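# Coil a USB cable into stacked, tied loops

## Task

Wind the loose USB cable into loops of roughly equal size, stacked almost exactly on one another. At the spot where the hook-and-loop tie is fastened, three or more cable strands (the one carrying the tie counts) must lie parallel within about a thumb's width of the tie. Almost no cable may stray outside the loops. The tie must still be on the cable, and cable and tie must both end up motionless.

## Robot and tools

Robot: two arms on a table, left_arm on the +y side and right_arm on the -y side; the names do not match image sides. Each carries a five-finger hand: right_arm a right hand, left_arm its mirror-image left hand. Calibrated bases: left_arm at (-0.007, +0.431, 0) m, right_arm at (+0.012, -0.370, 0) m. A camera stand sits behind the arms.

Frames: the scene frame has its origin at table-top height midway between the nominal bases, +x out over the table, +z up. Reported positions (metres), quaternions (wxyz) and velocities use this frame. Motion offsets instead use the axes of each arm's current Hand target. Hand point axes: +z runs along the straightened fingers, +y leaves the palm, +x crosses the palm away from the thumb on the right hand and toward the thumb on the left. The hand point floats 0.05 m in front of the palm; straight fingers extend 0.06-0.07 m past it along +z and lie 0.06 m behind it along -y. A wrist bracket on the little-finger side can strike objects, and with the fingers level the wrist may hang below the hand point and reach the table first.

Row layout (used by execute_actions and move): a single flat list of 28 numbers, each in [-1, 1], always covering both arms. Numbers 1-6: left_arm dx, dy, dz, rx, ry, rz. Numbers 7-12: left hand thumb_turn, thumb_bend, index, middle, ring, little. 13-14: left force_limit, speed. 15-20: right_arm dx..rz. 21-26: right hand motors in the same order. 27-28: right force_limit, speed. The six pose numbers are offsets, not poses: they are measured from that arm's Hand target as it stood when the action or move began, along that target's own axes, scaled so 1.0 equals 0.6 m or 180 degrees; rx, ry, rz form one rotation vector. Every row in an action refers back to that same starting target, not to the row before. Sending all six as 0 re-requests the current Hand target. Hand motor numbers are absolute positions: -1 open/straight, +1 closed (thumb_turn +1 places the thumb opposite the fingers). force_limit maps -1..+1 to about 0..10 N at the fingertip (0..15 N for the two thumb motors); speed rises from near zero at -1 to full at +0.48 and above. For a gentle grip, close at speed -0.94 or below. No value means unchanged: to keep a hand as it is, repeat its last executed eight numbers (or, before any, its hand_measured six plus hand_force_limit and hand_speed).

Tools:
- execute_actions(actions, cameras): actions is a list of actions; each action is a table of up to 15 rows of 28 numbers, one row per 1/30 s step, and a short table holds its final row. Images come back only if actions is empty or cameras names them.
- move(target, speed, blend, stop_force, zero, blocking, cameras): drives hand points in straight lines toward target, which is one 28-number row or a list of up to 15 rows, every one offset from the same starting Hand targets. speed in m/s, 0.002-3.6, default 0.25 (turns up to twice that in rad/s). blend in metres rounds corners of a list. stop_force in N, 3-120, ends an arm's path on felt push; it is unreliable for light loose objects or when the hand turns, and should be omitted when backing away from a contact. zero (only with stop_force) re-zeroes before the move. blocking=false returns after about 0.5 s. Moves neither avoid obstacles nor the other arm, are capped at 10 s, and should not pass near an arm's own base.
- wait(seconds 0-10, cameras), stop(cameras) brakes a running move, zoom_image(camera, region [x0,y0,x1,y1] pixels, max 504x504), show_instructions(), zero_wrist_force(arm), finished_scene(scene=1).
Cameras: cam_high, cam_low, cam_left_wrist, cam_right_wrist, each 672x504.

Results: Hand target is the last commanded pose after clipping (orientation is clipped to within 32 degrees of the measured one each step); the hand point often rests short of it, so send the remaining gap as an offset. Joint velocities may read within noise. hand_measured, hand_stopped_by (moving, target, force, stalled, fault) and hand_load_n list the six motors in row order; loads are positive when pushing a finger open, and a lost grip shows as load near 0. Wrist force/torque are in the end effector axes, plus a peak line. The move: line gives done, off_target, moving, held or fault, and limits such as paced or held. MOTOR HOT warns of heating before an over-temperature stop.

Cautions: do not drop the cable, let go of it while it moves, or let anything leave the table, which ends the scene. Arms must not hit or press each other, and one hand must not grip the other's fingers. Contact force near 150 N or joint torque at its limit (wrist joints 24.3 N m) stops the arm for 10 s; targets even slightly past a firm contact can trigger this, and faster touches hit harder. Avoid overloading fingers, slamming fixed objects and prolonged stretched or stalled holding. Objects may occasionally get nudged by outside pushes. The cable and tie must stay coiled and still without the robot before finished_scene.

Each tool is called after ">>>" by a JSON object that holds its "op" and its "data".

Reference images:

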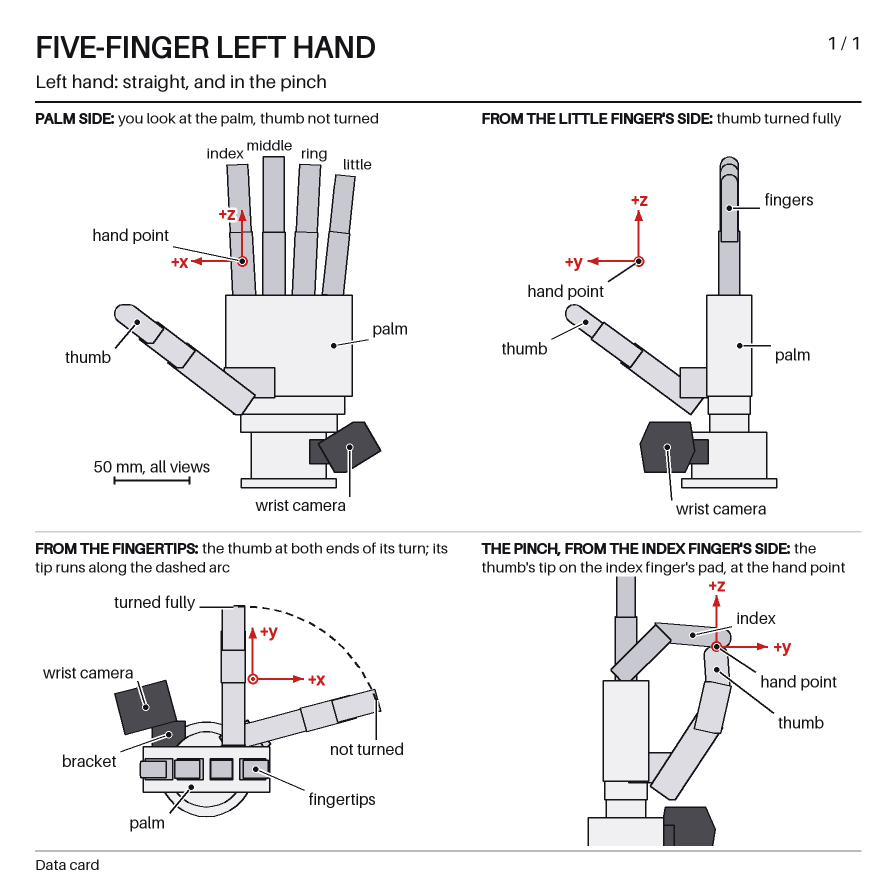

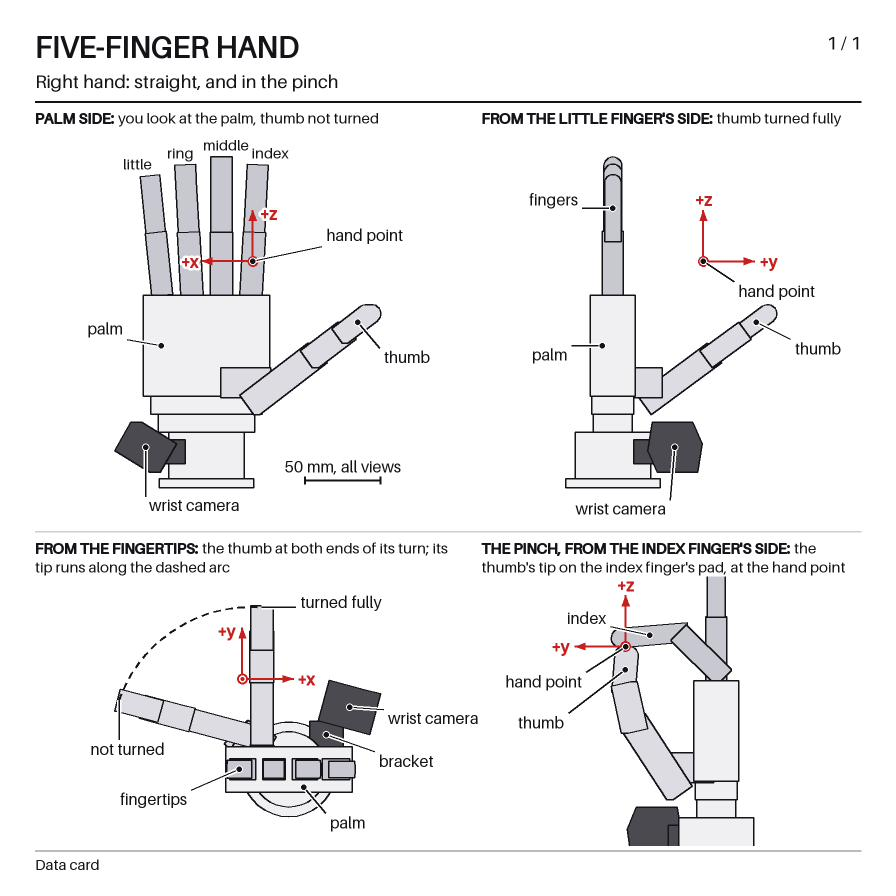

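## Session

>>> {"op": "execute_actions", "data": {"actions": []}}

Scene clock: 0.00 s.
left_arm: end_effector_position=(+0.2240, +0.5742, +0.2984) hand_measured=(-1.000, -1.000, -1.000, -1.000, -1.000, -1.000) hand_load_n=(+0.5, +0.0, +0.0, +0.0, +0.0, +0.0) hand_stopped_by=(target, target, target, target, target, target) hand_force_limit=0.00 hand_speed=-0.80 end_effector_quat_wxyz=(+0.333, +0.923, -0.106, +0.162) | right_arm: end_effector_position=(+0.7249, -0.6893, +0.2547) hand_measured=(-1.000, -1.000, -1.000, -1.000, -1.000, -1.000) hand_load_n=(+0.0, +0.0, +0.0, +0.0, +0.0, +0.0) hand_stopped_by=(target, target, target, target, target, target) hand_force_limit=0.00 hand_speed=-0.80 end_effector_quat_wxyz=(+0.662, -0.704, +0.108, -0.233)
Joint positions: left_arm=[4.616 -1.826 -1.867 1.409 -1.285 3.394] | right_arm=[-0.884 -0.116 0.086 3.135 0.403 -0.154]
Joint velocities: within noise
Joint torques (N m): no reading
Wrist force (N): no reading
Wrist torque (N m): no reading
Wrist force, peak (N): no reading
Hand target: left_arm +0.2240, +0.5742, +0.2984; +0.333, +0.923, -0.106, +0.162 | right_arm +0.7249, -0.6893, +0.2547; +0.662, -0.704, +0.108, -0.233

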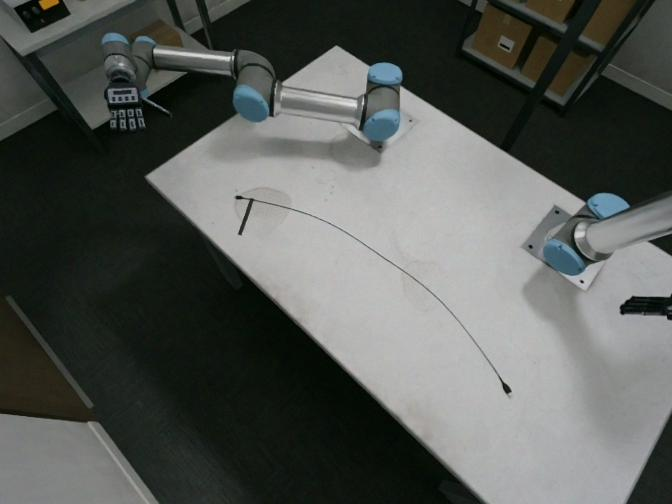

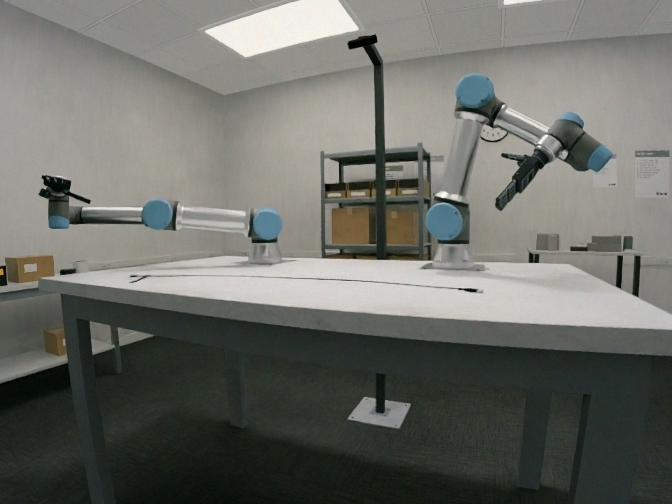

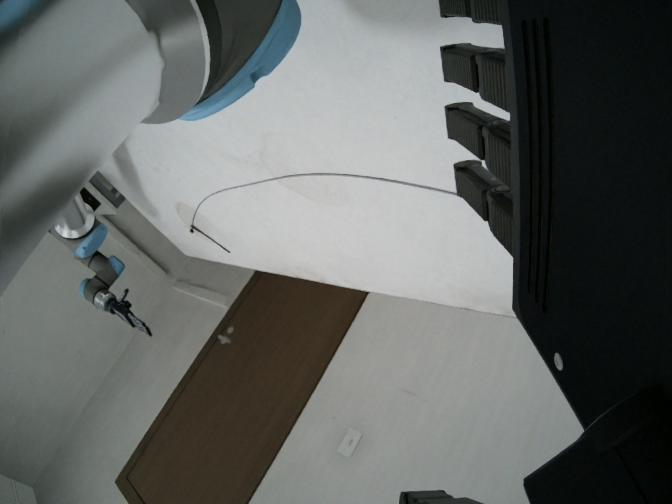

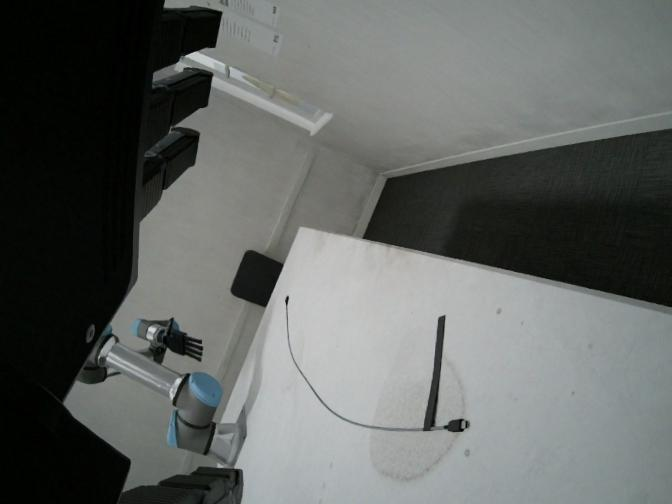

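>>> {"op": "zoom_image", "data": {"camera": "cam_high", "region": [200, 160, 340, 265]}}

>>> {"op": "zoom_image", "data": {"camera": "cam_high", "region": [420, 290, 560, 410]}}

>>> {"op": "zoom_image", "data": {"camera": "cam_right_wrist", "region": [350, 300, 550, 460]}}

Scaled by 3.600 from the camera's 672x504 image, which has a finer 960x720 frame.

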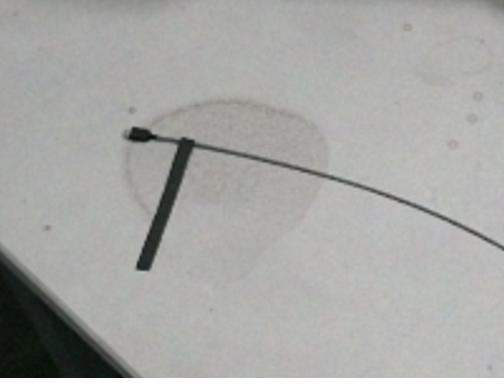

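Scaled by 3.600 from the camera's 672x504 image, which has a finer 960x720 frame.

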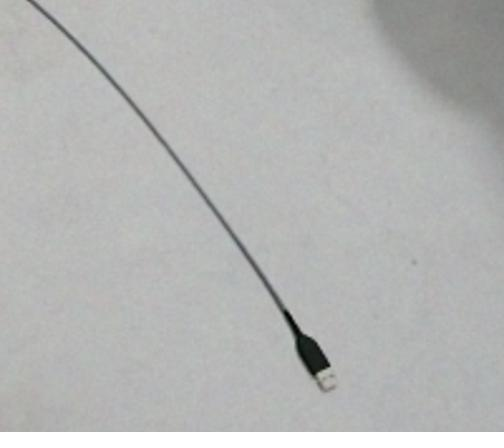

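Scaled by 2.520 from the camera's 672x504 image, which has a finer 960x720 frame.

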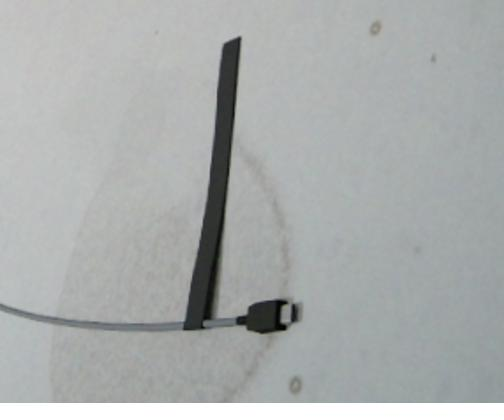

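>>> {"op": "move", "data": {"target": [0,0,0,0,0,0,-1,-1,-1,-1,-1,-1,0,-0.8,-0.4842,0.0825,0.2987,-0.2547,0.1572,0.1305,1,-0.5,-0.4,-0.4,1,1,0,0], "speed": 0.3, "cameras": ["all"]}}

Scene clock: 68.40 s.
left_arm: end_effector_position=(+0.2240, +0.5742, +0.2984) hand_measured=(-1.000, -1.000, -1.000, -1.000, -1.000, -1.000) hand_load_n=(+0.0, +0.0, +0.0, +0.0, +0.0, +0.0) hand_stopped_by=(target, target, target, target, target, target) hand_force_limit=0.00 hand_speed=-0.80 end_effector_quat_wxyz=(+0.333, +0.923, -0.106, +0.162) | right_arm: end_effector_position=(+0.5649, -0.4024, +0.1495) hand_measured=(+1.000, -0.500, -0.400, -0.400, +1.000, +1.000) hand_load_n=(+0.0, +0.0, +0.0, +0.0, +0.0, +0.0) hand_stopped_by=(target, target, target, target, target, target) hand_force_limit=0.00 hand_speed=0.00 end_effector_quat_wxyz=(-0.328, +0.791, -0.478, +0.198)
Joint positions: left_arm=[4.616 -1.826 -1.867 1.409 -1.285 3.394] | right_arm=[-0.548 -1.168 1.531 0.739 0.914 2.262]
Joint torques (N m): left_arm=[2.23 26.79 15.78 -3.16 0.4 0.09] | right_arm=[13.66 -42.94 -7.2 -0.59 0.95 1.34]
Wrist force (N): left_arm=[0.2 -0.1 0.0] | right_arm=[0.4 0.0 -0.5]
Wrist torque (N m): left_arm=[-0.01 -0.02 0.00] | right_arm=[-0.17 -0.03 0.09]
Wrist force, peak (N): left_arm=[0.2 -0.3 -0.1] | right_arm=[1.2 -0.1 -0.3]
Hand target: left_arm +0.2240, +0.5742, +0.2984; +0.333, +0.923, -0.106, +0.162 | right_arm +0.5649, -0.4024, +0.1495; -0.328, +0.791, -0.478, +0.198
Off the commanded pose: left_arm 0.000 m, 0 deg | right_arm 0.000 m, 0 deg.
elbow stopped short (right arm): the move would have taken joint 3 (elbow) straighter than the controller allows.
move: done; limits=paced
camera_calibration:
cam_right_wrist: T_world_to_cam=[[-0.472426, -0.577782, -0.665569, 0.131873], [-0.854053, 0.486651, 0.183752, 0.648571], [0.217731, 0.65524, -0.723363, 0.357948], [0, 0, 0, 1]] pos_world=[0.538278, -0.473976, 0.227521]

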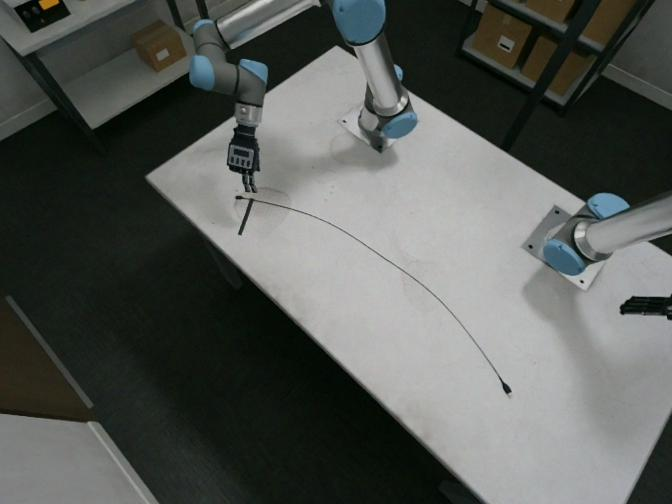

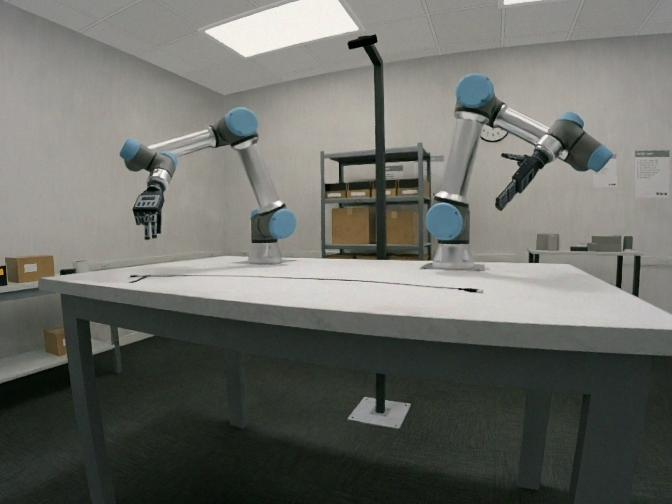

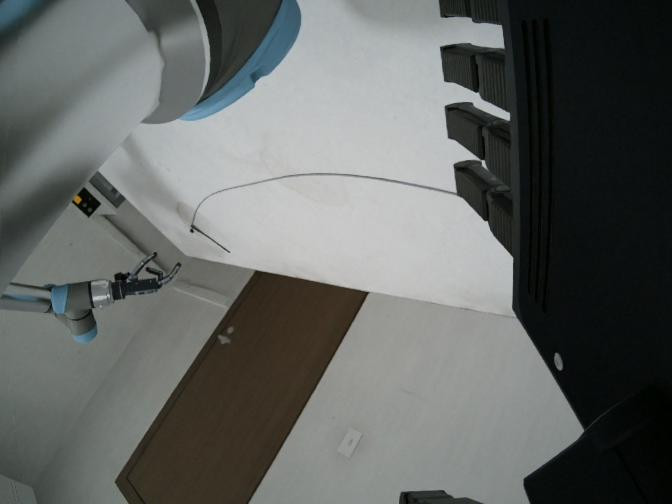

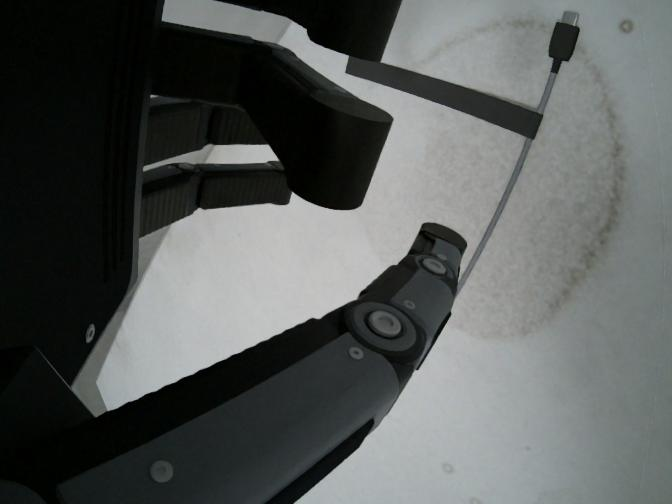

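>>> {"op": "move", "data": {"target": [0,0,0,0,0,0,-1,-1,-1,-1,-1,-1,0,-0.8,0,0,0,0,0,0,1,0,0,0,1,1,-0.7,-0.5], "cameras": ["cam_right_wrist"]}}

Scene clock: 72.27 s.
left_arm: end_effector_position=(+0.2240, +0.5742, +0.2984) hand_measured=(-1.000, -1.000, -1.000, -1.000, -1.000, -1.000) hand_load_n=(+0.0, +0.0, +0.0, +0.0, +0.0, +0.0) hand_stopped_by=(target, target, target, target, target, target) hand_force_limit=0.00 hand_speed=-0.80 end_effector_quat_wxyz=(+0.333, +0.923, -0.106, +0.162) | right_arm: end_effector_position=(+0.5649, -0.4024, +0.1495) hand_measured=(+1.000, +0.000, +0.000, +0.000, +1.000, +1.000) hand_load_n=(+0.0, +0.0, +0.0, +0.0, +0.0, +0.0) hand_stopped_by=(target, target, target, target, target, target) hand_force_limit=-0.70 hand_speed=-0.50 end_effector_quat_wxyz=(-0.328, +0.791, -0.478, +0.198)
Joint positions: left_arm=[4.616 -1.826 -1.867 1.409 -1.285 3.394] | right_arm=[-0.548 -1.168 1.532 0.738 0.914 2.262]
Joint torques (N m): left_arm=[2.21 27.73 15.68 -3.21 0.4 0.09] | right_arm=[14.64 -43.5 -7.21 -0.75 0.37 1.21]
Wrist force (N): left_arm=[0.1 0.1 -0.1] | right_arm=[0.1 -0.2 -0.2]
Wrist torque (N m): left_arm=[0.03 -0.01 0.00] | right_arm=[-0.22 0.02 0.06]
Wrist force, peak (N): left_arm=[0.0 -0.3 0.1] | right_arm=[0.4 0.2 -0.7]
Hand target: left_arm +0.2240, +0.5742, +0.2984; +0.333, +0.923, -0.106, +0.162 | right_arm +0.5649, -0.4024, +0.1495; -0.328, +0.791, -0.478, +0.198
Off the commanded pose: left_arm 0.000 m, 0 deg | right_arm 0.000 m, 0 deg.
move: done
camera_calibration:
cam_right_wrist: T_world_to_cam=[[-0.472435, -0.577712, -0.665623, 0.131934], [-0.853972, 0.486869, 0.183552, 0.648543], [0.218031, 0.65514, -0.723363, 0.357695], [0, 0, 0, 1]] pos_world=[0.538179, -0.473875, 0.22752]
Images, in order (width x height): cam_right_wrist 672x504.

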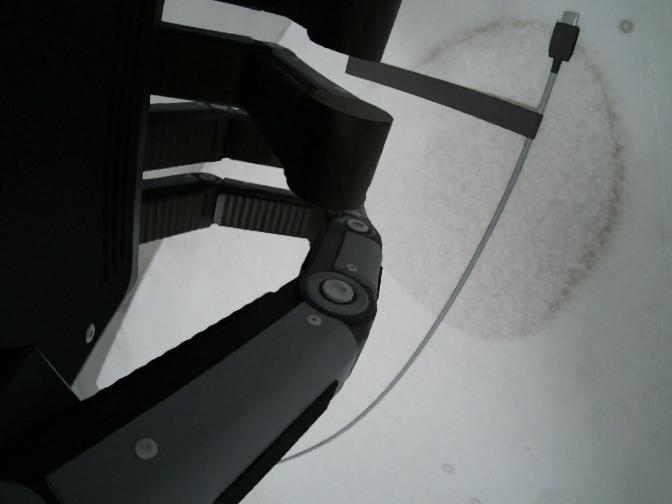

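>>> {"op": "move", "data": {"target": [0,0,0,0,0,0,-1,-1,-1,-1,-1,-1,0,-0.8,0,0,0,0,0,0,1,0.3,0,0,1,1,-0.7,-0.9], "cameras": ["cam_right_wrist"]}}

Scene clock: 76.10 s.
left_arm: end_effector_position=(+0.2240, +0.5742, +0.2984) hand_measured=(-1.000, -1.000, -1.000, -1.000, -1.000, -1.000) hand_load_n=(+0.0, +0.0, +0.0, +0.0, +0.0, +0.0) hand_stopped_by=(target, target, target, target, target, target) hand_force_limit=0.00 hand_speed=-0.80 end_effector_quat_wxyz=(+0.333, +0.923, -0.106, +0.162) | right_arm: end_effector_position=(+0.5649, -0.4024, +0.1495) hand_measured=(+1.000, +0.300, +0.000, +0.000, +1.000, +1.000) hand_load_n=(+0.0, +0.0, +0.0, +0.0, +0.0, +0.0) hand_stopped_by=(target, target, target, target, target, target) hand_force_limit=-0.70 hand_speed=-0.90 end_effector_quat_wxyz=(-0.328, +0.791, -0.478, +0.198)
Joint positions: left_arm=[4.616 -1.826 -1.867 1.409 -1.285 3.394] | right_arm=[-0.548 -1.168 1.532 0.738 0.914 2.262]
Joint torques (N m): left_arm=[1.44 26.05 15.72 -3.18 0.21 0.2] | right_arm=[13.91 -43.1 -7.31 -0.63 -1.3 1.29]
Wrist force (N): left_arm=[0.0 -0.1 0.0] | right_arm=[0.5 0.0 -0.3]
Wrist torque (N m): left_arm=[-0.02 0.01 0.00] | right_arm=[-0.17 -0.06 0.09]
Wrist force, peak (N): left_arm=[0.2 0.3 -0.2] | right_arm=[0.5 0.0 -0.3]
Hand target: left_arm +0.2240, +0.5742, +0.2984; +0.333, +0.923, -0.106, +0.162 | right_arm +0.5649, -0.4024, +0.1495; -0.328, +0.791, -0.478, +0.198
Off the commanded pose: left_arm 0.000 m, 0 deg | right_arm 0.000 m, 0 deg.
move: done
camera_calibration:
cam_right_wrist: T_world_to_cam=[[-0.472435, -0.577712, -0.665623, 0.131934], [-0.853972, 0.486869, 0.183552, 0.648543], [0.218031, 0.65514, -0.723363, 0.357695], [0, 0, 0, 1]] pos_world=[0.538179, -0.473875, 0.22752]
Images, in order (width x height): cam_right_wrist 672x504.

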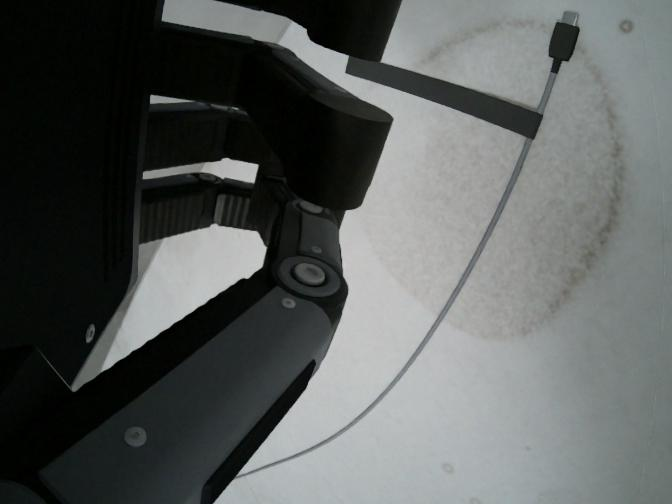

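>>> {"op": "move", "data": {"target": [0,0,0,0,0,0,-1,-1,-1,-1,-1,-1,0,-0.8,0,0.1061,0.1061,0,0,0,1,-0.3,-0.1,-0.1,1,1,-0.4,0.2], "cameras": ["cam_right_wrist","cam_high"]}}

>>> {"op": "zoom_image", "data": {"camera": "cam_high", "region": [200, 150, 320, 240]}}

Scene clock: 84.97 s.
left_arm: end_effector_position=(+0.2240, +0.5742, +0.2984) hand_measured=(-1.000, -1.000, -1.000, -1.000, -1.000, -1.000) hand_load_n=(+0.0, +0.0, +0.0, +0.0, +0.0, +0.0) hand_stopped_by=(target, target, target, target, target, target) hand_force_limit=0.00 hand_speed=-0.80 end_effector_quat_wxyz=(+0.333, +0.923, -0.106, +0.162) | right_arm: end_effector_position=(+0.5650, -0.4024, +0.0597) hand_measured=(+1.000, -0.300, -0.100, -0.100, +1.000, +1.000) hand_load_n=(+0.0, +0.0, +0.0, +0.0, +0.0, +0.0) hand_stopped_by=(target, target, target, target, target, target) hand_force_limit=-0.40 hand_speed=0.20 end_effector_quat_wxyz=(-0.328, +0.791, -0.478, +0.198)
Joint positions: left_arm=[4.616 -1.826 -1.867 1.409 -1.285 3.394] | right_arm=[-0.548 -1.072 1.643 0.532 0.914 2.262]
Joint torques (N m): left_arm=[1.94 27.07 15.91 -3.06 0.53 0.35] | right_arm=[13.75 -27.31 -5.06 -0.73 0.52 1.2]
Wrist force (N): left_arm=[0.1 0.1 0.1] | right_arm=[0.0 0.1 -0.3]
Wrist torque (N m): left_arm=[0.02 -0.02 0.00] | right_arm=[-0.15 0.03 0.07]
Wrist force, peak (N): left_arm=[0.1 0.1 -0.3] | right_arm=[0.6 -0.9 -1.0]
Hand target: left_arm +0.2240, +0.5742, +0.2984; +0.333, +0.923, -0.106, +0.162 | right_arm +0.5650, -0.4024, +0.0595; -0.328, +0.791, -0.478, +0.198
Off the commanded pose: left_arm 0.000 m, 0 deg | right_arm 0.000 m, 0 deg.
move: done
camera_calibration:
cam_right_wrist: T_world_to_cam=[[-0.472382, -0.577696, -0.665674, 0.0721942], [-0.854004, 0.48681, 0.183555, 0.665101], [0.218018, 0.655197, -0.723316, 0.292742], [0, 0, 0, 1]] pos_world=[0.538279, -0.473875, 0.13772]
Images, in order (width x height): cam_high 672x504, cam_right_wrist 672x504.

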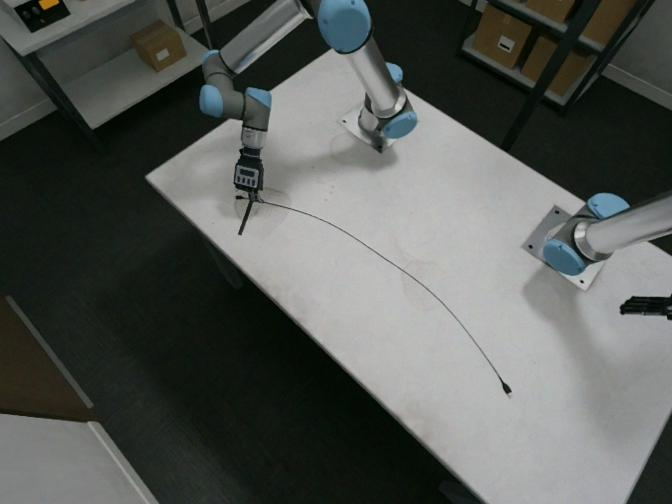

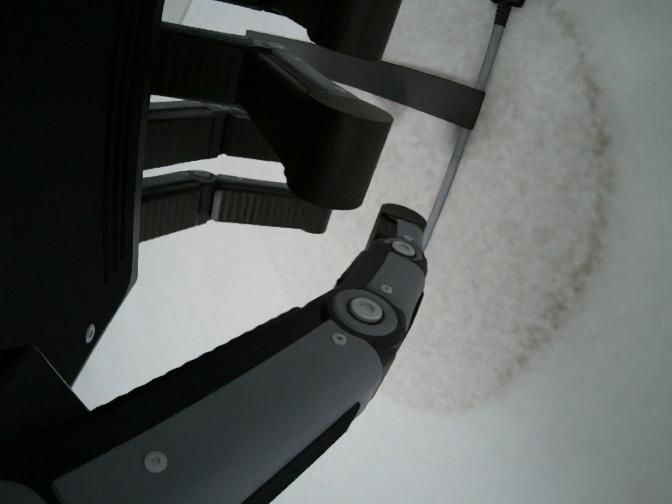

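Scaled by 4.200 from the camera's 672x504 image, which has a finer 960x720 frame.

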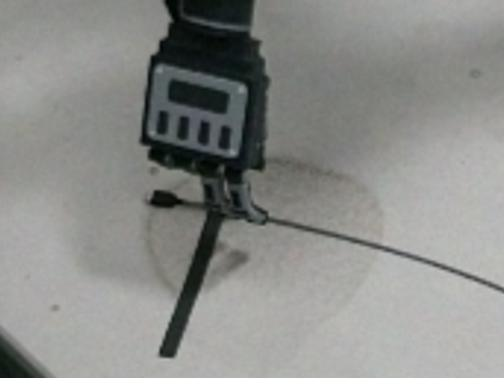

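>>> {"op": "move", "data": {"target": [0,0,0,0,0,0,-1,-1,-1,-1,-1,-1,0,-0.8,0,0.06,0.06,0,0,0,1,-0.3,-0.1,-0.1,1,1,-0.4,0.2], "speed": 0.02, "stop_force": 3, "cameras": ["cam_right_wrist","cam_high"]}}

>>> {"op": "zoom_image", "data": {"camera": "cam_high", "region": [200, 150, 320, 240]}}

Scene clock: 90.47 s.
left_arm: end_effector_position=(+0.2240, +0.5742, +0.2984) hand_measured=(-1.000, -1.000, -1.000, -1.000, -1.000, -1.000) hand_load_n=(+0.0, +0.0, +0.0, +0.0, +0.0, +0.0) hand_stopped_by=(target, target, target, target, target, target) hand_force_limit=0.00 hand_speed=-0.80 end_effector_quat_wxyz=(+0.333, +0.923, -0.106, +0.162) | right_arm: end_effector_position=(+0.5651, -0.4024, +0.0278) hand_measured=(+1.000, -0.300, -0.100, -0.100, +1.000, +1.000) hand_load_n=(+0.0, +0.0, +0.0, -1.0, +0.0, +0.5) hand_stopped_by=(target, target, target, target, target, target) hand_force_limit=-0.40 hand_speed=0.20 end_effector_quat_wxyz=(-0.328, +0.791, -0.478, +0.198)
Joint positions: left_arm=[4.616 -1.826 -1.867 1.409 -1.285 3.394] | right_arm=[-0.548 -1.029 1.67 0.461 0.914 2.263]
Joint torques (N m): left_arm=[1.86 26.87 16.5 -3 0.49 0.3] | right_arm=[8.28 -43.47 -19.13 3.91 0.99 0.05]
Wrist force (N): left_arm=[-0.1 0.0 0.0] | right_arm=[0.2 -3.6 -3.0]
Wrist torque (N m): left_arm=[0.01 0.01 -0.01] | right_arm=[-0.18 0.07 -0.02]
Wrist force, peak (N): left_arm=[0.2 -0.3 -0.1] | right_arm=[0.3 -20.4 -12.4]
Hand target: left_arm +0.2240, +0.5742, +0.2984; +0.333, +0.923, -0.106, +0.162 | right_arm +0.5651, -0.4024, +0.0278; -0.328, +0.791, -0.478, +0.198 (not the last commanded pose)
Off the commanded pose: left_arm 0.000 m, 0 deg | right_arm 0.019 m, 0 deg.
move: contact (right_arm)
camera_calibration:
cam_right_wrist: T_world_to_cam=[[-0.472417, -0.57781, -0.665551, 0.0510244], [-0.85401, 0.486797, 0.183567, 0.671018], [0.217921, 0.655107, -0.723426, 0.269741], [0, 0, 0, 1]] pos_world=[0.538379, -0.473876, 0.10592]
Images, in order (width x height): cam_high 672x504, cam_right_wrist 672x504.

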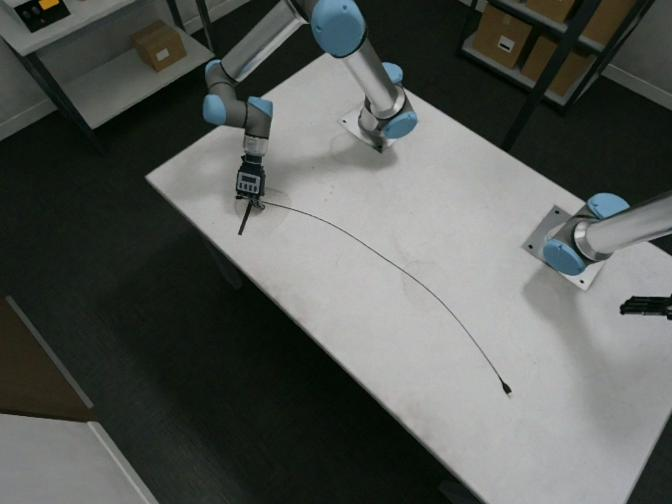

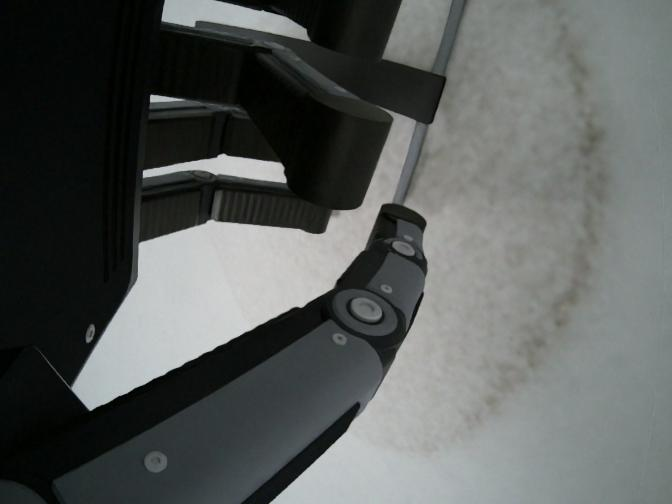

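Scaled by 4.200 from the camera's 672x504 image, which has a finer 960x720 frame.

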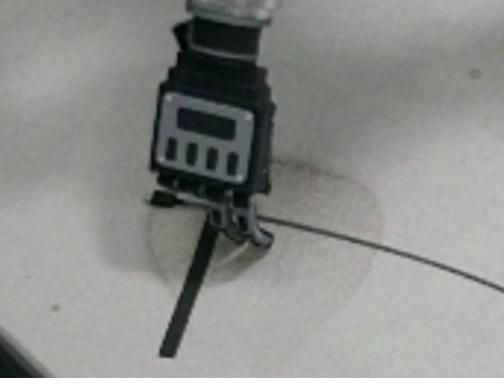

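>>> {"op": "move", "data": {"target": [[0,0,0,0,0,0,-1,-1,-1,-1,-1,-1,0,-0.8,0,0,0,0,0,0,1,-0.3,0.2,0.2,1,1,-0.4,0.2],[0,0,0,0,0,0,-1,-1,-1,-1,-1,-1,0,-0.8,0,0.008,0.008,0,0,0,1,-0.3,0.2,0.2,1,1,-0.4,0.2]], "speed": 0.03, "cameras": ["cam_right_wrist","cam_high"]}}

>>> {"op": "zoom_image", "data": {"camera": "cam_right_wrist", "region": [280, 130, 460, 265]}}

Scene clock: 102.00 s.
left_arm: end_effector_position=(+0.2240, +0.5742, +0.2984) hand_measured=(-1.000, -1.000, -1.000, -1.000, -1.000, -1.000) hand_load_n=(+0.0, +0.0, +0.0, +0.0, +0.0, +0.0) hand_stopped_by=(target, target, target, target, target, target) hand_force_limit=0.00 hand_speed=-0.80 end_effector_quat_wxyz=(+0.333, +0.923, -0.106, +0.162) | right_arm: end_effector_position=(+0.5651, -0.4024, +0.0212) hand_measured=(+1.000, -0.300, +0.200, +0.200, +1.000, +1.000) hand_load_n=(+0.0, +0.0, +0.0, -1.0, +0.0, +0.0) hand_stopped_by=(target, target, target, target, target, target) hand_force_limit=-0.40 hand_speed=0.20 end_effector_quat_wxyz=(-0.328, +0.791, -0.478, +0.198)
Joint positions: left_arm=[4.616 -1.826 -1.867 1.409 -1.285 3.394] | right_arm=[-0.548 -1.02 1.675 0.446 0.914 2.263]
Joint torques (N m): left_arm=[2.27 26.1 17.07 -3.07 0.55 0.37] | right_arm=[-11.49 -26.82 -2.91 -0.63 -0.73 -0.47]
Wrist force (N): left_arm=[0.0 0.0 0.0] | right_arm=[0.1 -2.0 -2.2]
Wrist torque (N m): left_arm=[0.00 0.00 0.00] | right_arm=[-0.20 0.03 0.02]
Wrist force, peak (N): left_arm=[-0.3 -0.1 -0.1] | right_arm=[0.0 -4.2 -3.2]
Hand target: left_arm +0.2240, +0.5742, +0.2984; +0.333, +0.923, -0.106, +0.162 | right_arm +0.5651, -0.4024, +0.0211; -0.328, +0.791, -0.478, +0.198
Off the commanded pose: left_arm 0.000 m, 0 deg | right_arm 0.000 m, 0 deg.
move: done
camera_calibration:
cam_right_wrist: T_world_to_cam=[[-0.472417, -0.57781, -0.665551, 0.0465652], [-0.85401, 0.486797, 0.183567, 0.672248], [0.217921, 0.655107, -0.723426, 0.264894], [0, 0, 0, 1]] pos_world=[0.538379, -0.473876, 0.0992202]
Images, in order (width x height): cam_high 672x504, cam_right_wrist 672x504.

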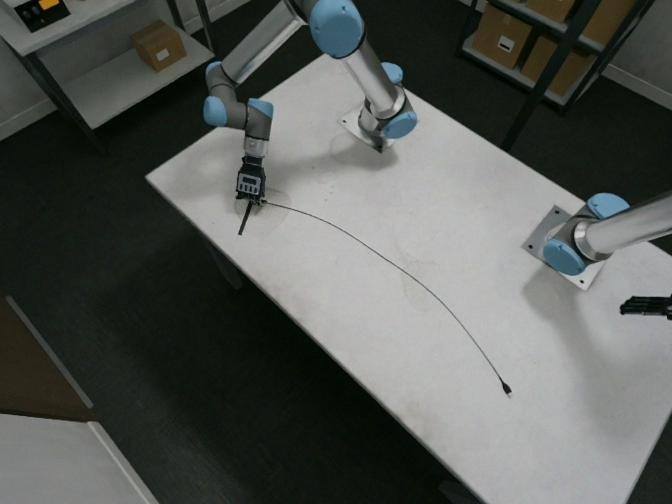

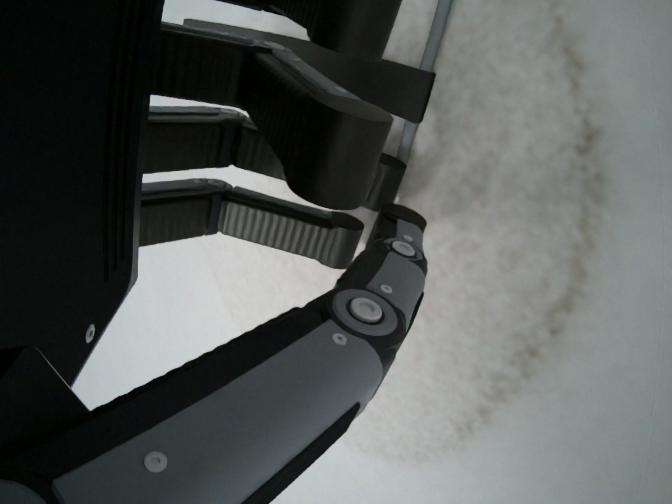

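Scaled by 2.800 from the camera's 672x504 image, which has a finer 960x720 frame.

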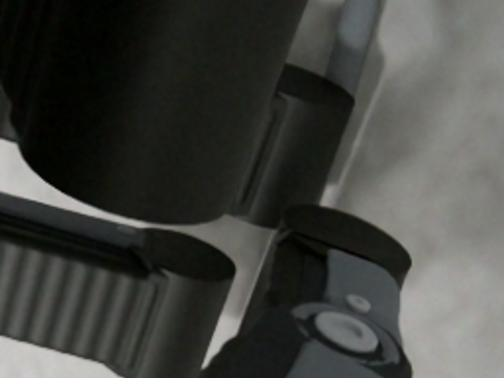

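>>> {"op": "move", "data": {"target": [[0,0,0,0,0,0,-1,-1,-1,-1,-1,-1,0,-0.8,0,0,0,0,0,0,1,-0.25,0.3,0.3,1,1,-0.4,0.2],[0,0,0,0,0,0,-1,-1,-1,-1,-1,-1,0,-0.8,0,0.006,0.006,0,0,0,1,-0.25,0.3,0.3,1,1,-0.4,0.2]], "speed": 0.03, "cameras": ["cam_right_wrist","cam_high"]}}

>>> {"op": "zoom_image", "data": {"camera": "cam_right_wrist", "region": [280, 130, 460, 265]}}

Scene clock: 107.20 s.
left_arm: end_effector_position=(+0.2240, +0.5742, +0.2984) hand_measured=(-1.000, -1.000, -1.000, -1.000, -1.000, -1.000) hand_load_n=(+0.0, +0.0, +0.0, +0.0, +0.0, +0.0) hand_stopped_by=(target, target, target, target, target, target) hand_force_limit=0.00 hand_speed=-0.80 end_effector_quat_wxyz=(+0.333, +0.923, -0.106, +0.162) | right_arm: end_effector_position=(+0.5651, -0.4024, +0.0162) hand_measured=(+1.000, -0.254, +0.300, +0.286, +1.000, +1.000) hand_load_n=(+0.0, +5.5, +0.0, +3.0, +0.0, +0.0) hand_stopped_by=(target, force, target, force, target, target) hand_force_limit=-0.40 hand_speed=0.20 end_effector_quat_wxyz=(-0.328, +0.791, -0.478, +0.198)
Joint positions: left_arm=[4.616 -1.826 -1.867 1.409 -1.285 3.394] | right_arm=[-0.548 -1.013 1.679 0.435 0.914 2.263]
Joint torques (N m): left_arm=[1.72 25.41 16.81 -3.07 0.54 0.25] | right_arm=[-11.06 -15.08 0.93 -1.4 -0.69 0.91]
Wrist force (N): left_arm=[0.1 0.0 0.0] | right_arm=[1.1 -17.2 -17.5]
Wrist torque (N m): left_arm=[0.00 -0.01 0.00] | right_arm=[-0.88 0.37 -0.35]
Wrist force, peak (N): left_arm=[0.2 -0.1 0.2] | right_arm=[1.1 -17.2 -17.5]
Hand target: left_arm +0.2240, +0.5742, +0.2984; +0.333, +0.923, -0.106, +0.162 | right_arm +0.5651, -0.4024, +0.0160; -0.328, +0.791, -0.478, +0.198
Off the commanded pose: left_arm 0.000 m, 0 deg | right_arm 0.000 m, 0 deg.
move: done
camera_calibration:
cam_right_wrist: T_world_to_cam=[[-0.472337, -0.577766, -0.665645, 0.0432241], [-0.854026, 0.486802, 0.183476, 0.673186], [0.218032, 0.655141, -0.723362, 0.261227], [0, 0, 0, 1]] pos_world=[0.538379, -0.473876, 0.0942201]
Images, in order (width x height): cam_high 672x504, cam_right_wrist 672x504.

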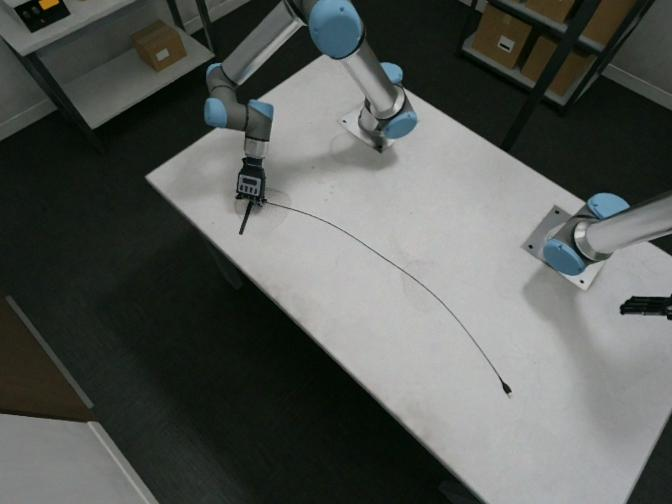

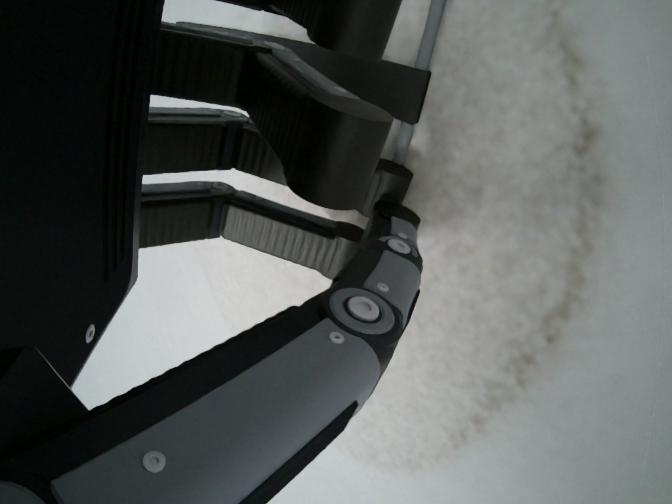

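Scaled by 2.800 from the camera's 672x504 image, which has a finer 960x720 frame.

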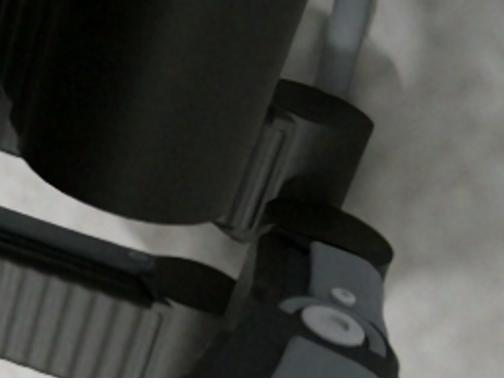

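>>> {"op": "move", "data": {"target": [[0,0,0,0,0,0,-1,-1,-1,-1,-1,-1,0,-0.8,0,-0.006,-0.006,0,0,0,1,-0.25,0.3,0.3,1,1,-0.4,0.2],[0,0,0,0,0,0,-1,-1,-1,-1,-1,-1,0,-0.8,0,-0.006,-0.006,0,0,0,1,-0.6,0.2,0.2,1,1,-0.4,0.2]], "speed": 0.03, "cameras": ["cam_right_wrist"]}}

>>> {"op": "zoom_image", "data": {"camera": "cam_right_wrist", "region": [280, 130, 460, 265]}}

Scene clock: 116.73 s.
left_arm: end_effector_position=(+0.2240, +0.5742, +0.2984) hand_measured=(-1.000, -1.000, -1.000, -1.000, -1.000, -1.000) hand_load_n=(+0.0, +0.0, +0.0, +0.0, +0.0, +0.0) hand_stopped_by=(target, target, target, target, target, target) hand_force_limit=0.00 hand_speed=-0.80 end_effector_quat_wxyz=(+0.333, +0.923, -0.106, +0.162) | right_arm: end_effector_position=(+0.5651, -0.4024, +0.0211) hand_measured=(+1.000, -0.600, +0.200, +0.200, +1.000, +1.000) hand_load_n=(+0.0, +0.0, +0.0, -2.0, +0.0, +0.0) hand_stopped_by=(target, target, target, target, target, target) hand_force_limit=-0.40 hand_speed=0.20 end_effector_quat_wxyz=(-0.328, +0.791, -0.478, +0.198)
Joint positions: left_arm=[4.616 -1.826 -1.867 1.409 -1.285 3.394] | right_arm=[-0.548 -1.02 1.675 0.446 0.914 2.263]
Joint torques (N m): left_arm=[2.59 26.37 16.6 -2.98 0.46 0.3] | right_arm=[-2.37 -43.61 -18.49 3.79 -1.44 0.24]
Wrist force (N): left_arm=[-0.1 0.1 0.0] | right_arm=[0.2 -3.9 -3.5]
Wrist torque (N m): left_arm=[0.01 0.01 -0.01] | right_arm=[-0.27 0.08 -0.02]
Wrist force, peak (N): left_arm=[0.3 0.2 -0.1] | right_arm=[1.5 -21.2 -21.2]
Hand target: left_arm +0.2240, +0.5742, +0.2984; +0.333, +0.923, -0.106, +0.162 | right_arm +0.5651, -0.4024, +0.0211; -0.328, +0.791, -0.478, +0.198
Off the commanded pose: left_arm 0.000 m, 0 deg | right_arm 0.000 m, 0 deg.
move: done
camera_calibration:
cam_right_wrist: T_world_to_cam=[[-0.472404, -0.577766, -0.665598, 0.0465172], [-0.854013, 0.486784, 0.183582, 0.672261], [0.217936, 0.655155, -0.723379, 0.264831], [0, 0, 0, 1]] pos_world=[0.538379, -0.473876, 0.0991204]
Images, in order (width x height): cam_right_wrist 672x504.

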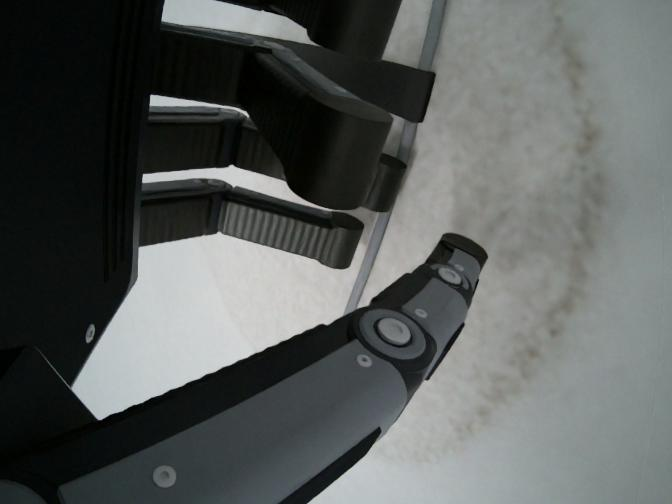

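Scaled by 2.800 from the camera's 672x504 image, which has a finer 960x720 frame.

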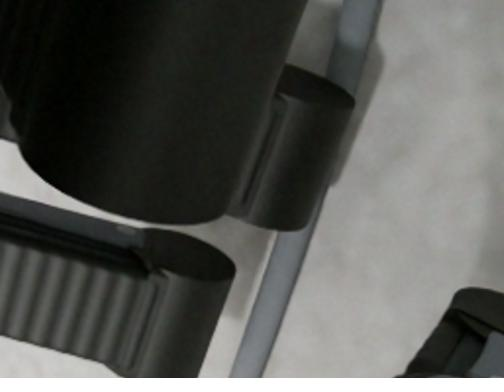

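>>> {"op": "move", "data": {"target": [[0,0,0,0,0,0,-1,-1,-1,-1,-1,-1,0,-0.8,0,0,0,0,0,0,1,-0.5,0.3,0.3,1,1,-0.4,0.2],[0,0,0,0,0,0,-1,-1,-1,-1,-1,-1,0,-0.8,0,0.0042,0.0042,0,0,0,1,-0.5,0.3,0.3,1,1,-0.4,0.2]], "speed": 0.03, "cameras": ["cam_right_wrist"]}}

>>> {"op": "zoom_image", "data": {"camera": "cam_right_wrist", "region": [280, 130, 460, 265]}}

Scene clock: 120.87 s.
left_arm: end_effector_position=(+0.2240, +0.5742, +0.2984) hand_measured=(-1.000, -1.000, -1.000, -1.000, -1.000, -1.000) hand_load_n=(+0.0, +0.0, +0.0, +0.0, +0.0, +0.0) hand_stopped_by=(target, target, target, target, target, target) hand_force_limit=0.00 hand_speed=-0.80 end_effector_quat_wxyz=(+0.333, +0.923, -0.106, +0.162) | right_arm: end_effector_position=(+0.5651, -0.4024, +0.0177) hand_measured=(+1.000, -0.500, +0.300, +0.300, +1.000, +1.000) hand_load_n=(+0.0, +0.0, +0.0, +0.0, +0.0, +0.0) hand_stopped_by=(target, target, target, target, target, target) hand_force_limit=-0.40 hand_speed=0.20 end_effector_quat_wxyz=(-0.328, +0.791, -0.478, +0.198)
Joint positions: left_arm=[4.616 -1.826 -1.867 1.409 -1.285 3.394] | right_arm=[-0.548 -1.015 1.678 0.439 0.914 2.263]
Joint torques (N m): left_arm=[2.35 25.04 17.32 -2.97 0.83 0.49] | right_arm=[-1.75 -28.47 -4.39 -0.51 0.01 -0.7]
Wrist force (N): left_arm=[-0.1 0.1 0.2] | right_arm=[0.0 0.2 -0.6]
Wrist torque (N m): left_arm=[-0.01 0.03 -0.01] | right_arm=[-0.12 0.04 0.06]
Wrist force, peak (N): left_arm=[0.0 0.2 -0.3] | right_arm=[0.1 -4.4 -3.7]
Hand target: left_arm +0.2240, +0.5742, +0.2984; +0.333, +0.923, -0.106, +0.162 | right_arm +0.5651, -0.4024, +0.0175; -0.328, +0.791, -0.478, +0.198
Off the commanded pose: left_arm 0.000 m, 0 deg | right_arm 0.000 m, 0 deg.
move: done
camera_calibration:
cam_right_wrist: T_world_to_cam=[[-0.472417, -0.57781, -0.665551, 0.0442358], [-0.85401, 0.486797, 0.183567, 0.67289], [0.217921, 0.655107, -0.723426, 0.262362], [0, 0, 0, 1]] pos_world=[0.538379, -0.473876, 0.0957202]
Images, in order (width x height): cam_right_wrist 672x504.

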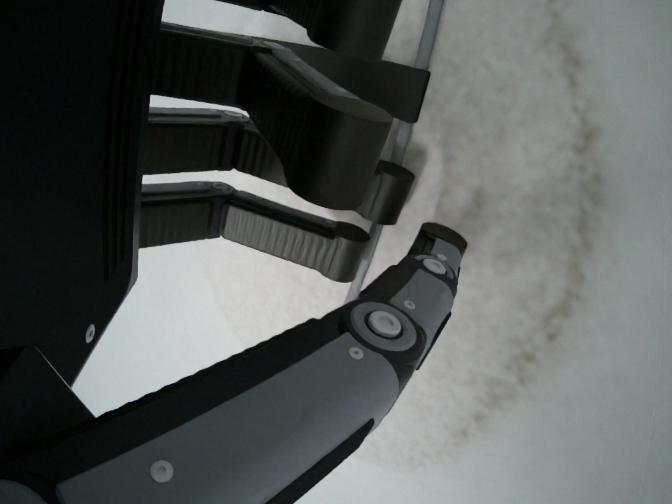

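Scaled by 2.800 from the camera's 672x504 image, which has a finer 960x720 frame.

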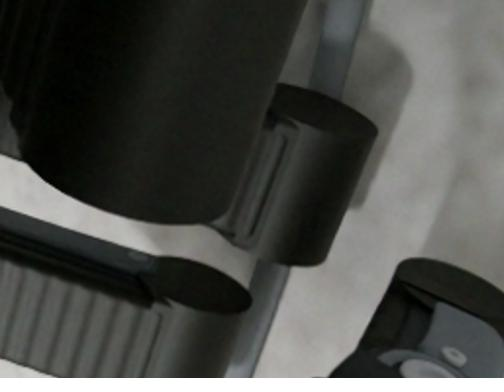

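>>> {"op": "move", "data": {"target": [[0,0,0,0,0,0,-1,-1,-1,-1,-1,-1,0,-0.8,0,-0.0047,0.0047,0,0,0,1,-0.5,0.3,0.3,1,1,-0.4,-0.2],[0,0,0,0,0,0,-1,-1,-1,-1,-1,-1,0,-0.8,0,-0.0037,0.0057,0,0,0,1,-0.5,0.3,0.3,1,1,-0.4,-0.2],[0,0,0,0,0,0,-1,-1,-1,-1,-1,-1,0,-0.8,0,-0.0037,0.0057,0,0,0,1,-0.15,0.3,0.3,1,1,-0.4,-0.2]], "speed": 0.03, "cameras": ["cam_right_wrist"]}}

>>> {"op": "zoom_image", "data": {"camera": "cam_right_wrist", "region": [280, 130, 460, 265]}}

Scene clock: 124.57 s.
left_arm: end_effector_position=(+0.2240, +0.5742, +0.2984) hand_measured=(-1.000, -1.000, -1.000, -1.000, -1.000, -1.000) hand_load_n=(+0.0, +0.0, +0.0, +0.0, +0.0, +0.0) hand_stopped_by=(target, target, target, target, target, target) hand_force_limit=0.00 hand_speed=-0.80 end_effector_quat_wxyz=(+0.333, +0.923, -0.106, +0.162) | right_arm: end_effector_position=(+0.5686, -0.4005, +0.0167) hand_measured=(+1.000, -0.286, +0.300, +0.300, +1.000, +1.000) hand_load_n=(+1.5, +11.0, +0.0, +2.5, +0.0, +0.0) hand_stopped_by=(target, force, target, target, target, target) hand_force_limit=-0.40 hand_speed=-0.20 end_effector_quat_wxyz=(-0.328, +0.791, -0.478, +0.198)
Joint positions: left_arm=[4.616 -1.826 -1.867 1.409 -1.285 3.394] | right_arm=[-0.541 -1.009 1.669 0.436 0.917 2.271]
Joint torques (N m): left_arm=[1.33 25.49 17.68 -3.14 0.61 0.43] | right_arm=[14.15 -27.1 -18.12 -0.72 0.94 1.18]
Wrist force (N): left_arm=[-0.1 -0.1 -0.1] | right_arm=[0.4 -2.2 -2.5]
Wrist torque (N m): left_arm=[-0.01 0.02 -0.01] | right_arm=[-0.26 0.02 0.03]
Wrist force, peak (N): left_arm=[0.1 0.2 -0.3] | right_arm=[-0.1 -2.5 -2.6]
Hand target: left_arm +0.2240, +0.5742, +0.2984; +0.333, +0.923, -0.106, +0.162 | right_arm +0.5686, -0.4005, +0.0167; -0.328, +0.791, -0.478, +0.198
Off the commanded pose: left_arm 0.000 m, 0 deg | right_arm 0.000 m, 0 deg.
move: done
camera_calibration:
cam_right_wrist: T_world_to_cam=[[-0.472417, -0.57781, -0.665551, 0.0462638], [-0.85401, 0.486797, 0.183567, 0.675187], [0.217921, 0.655107, -0.723426, 0.259696], [0, 0, 0, 1]] pos_world=[0.541879, -0.472076, 0.0947202]
Images, in order (width x height): cam_right_wrist 672x504.

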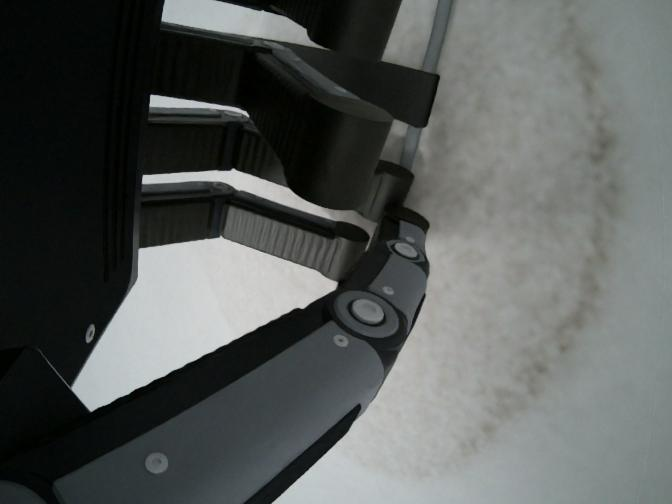

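Scaled by 2.800 from the camera's 672x504 image, which has a finer 960x720 frame.

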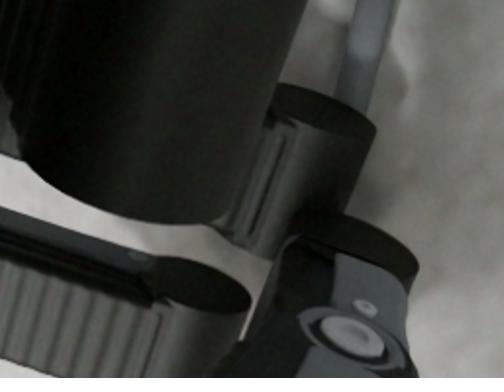

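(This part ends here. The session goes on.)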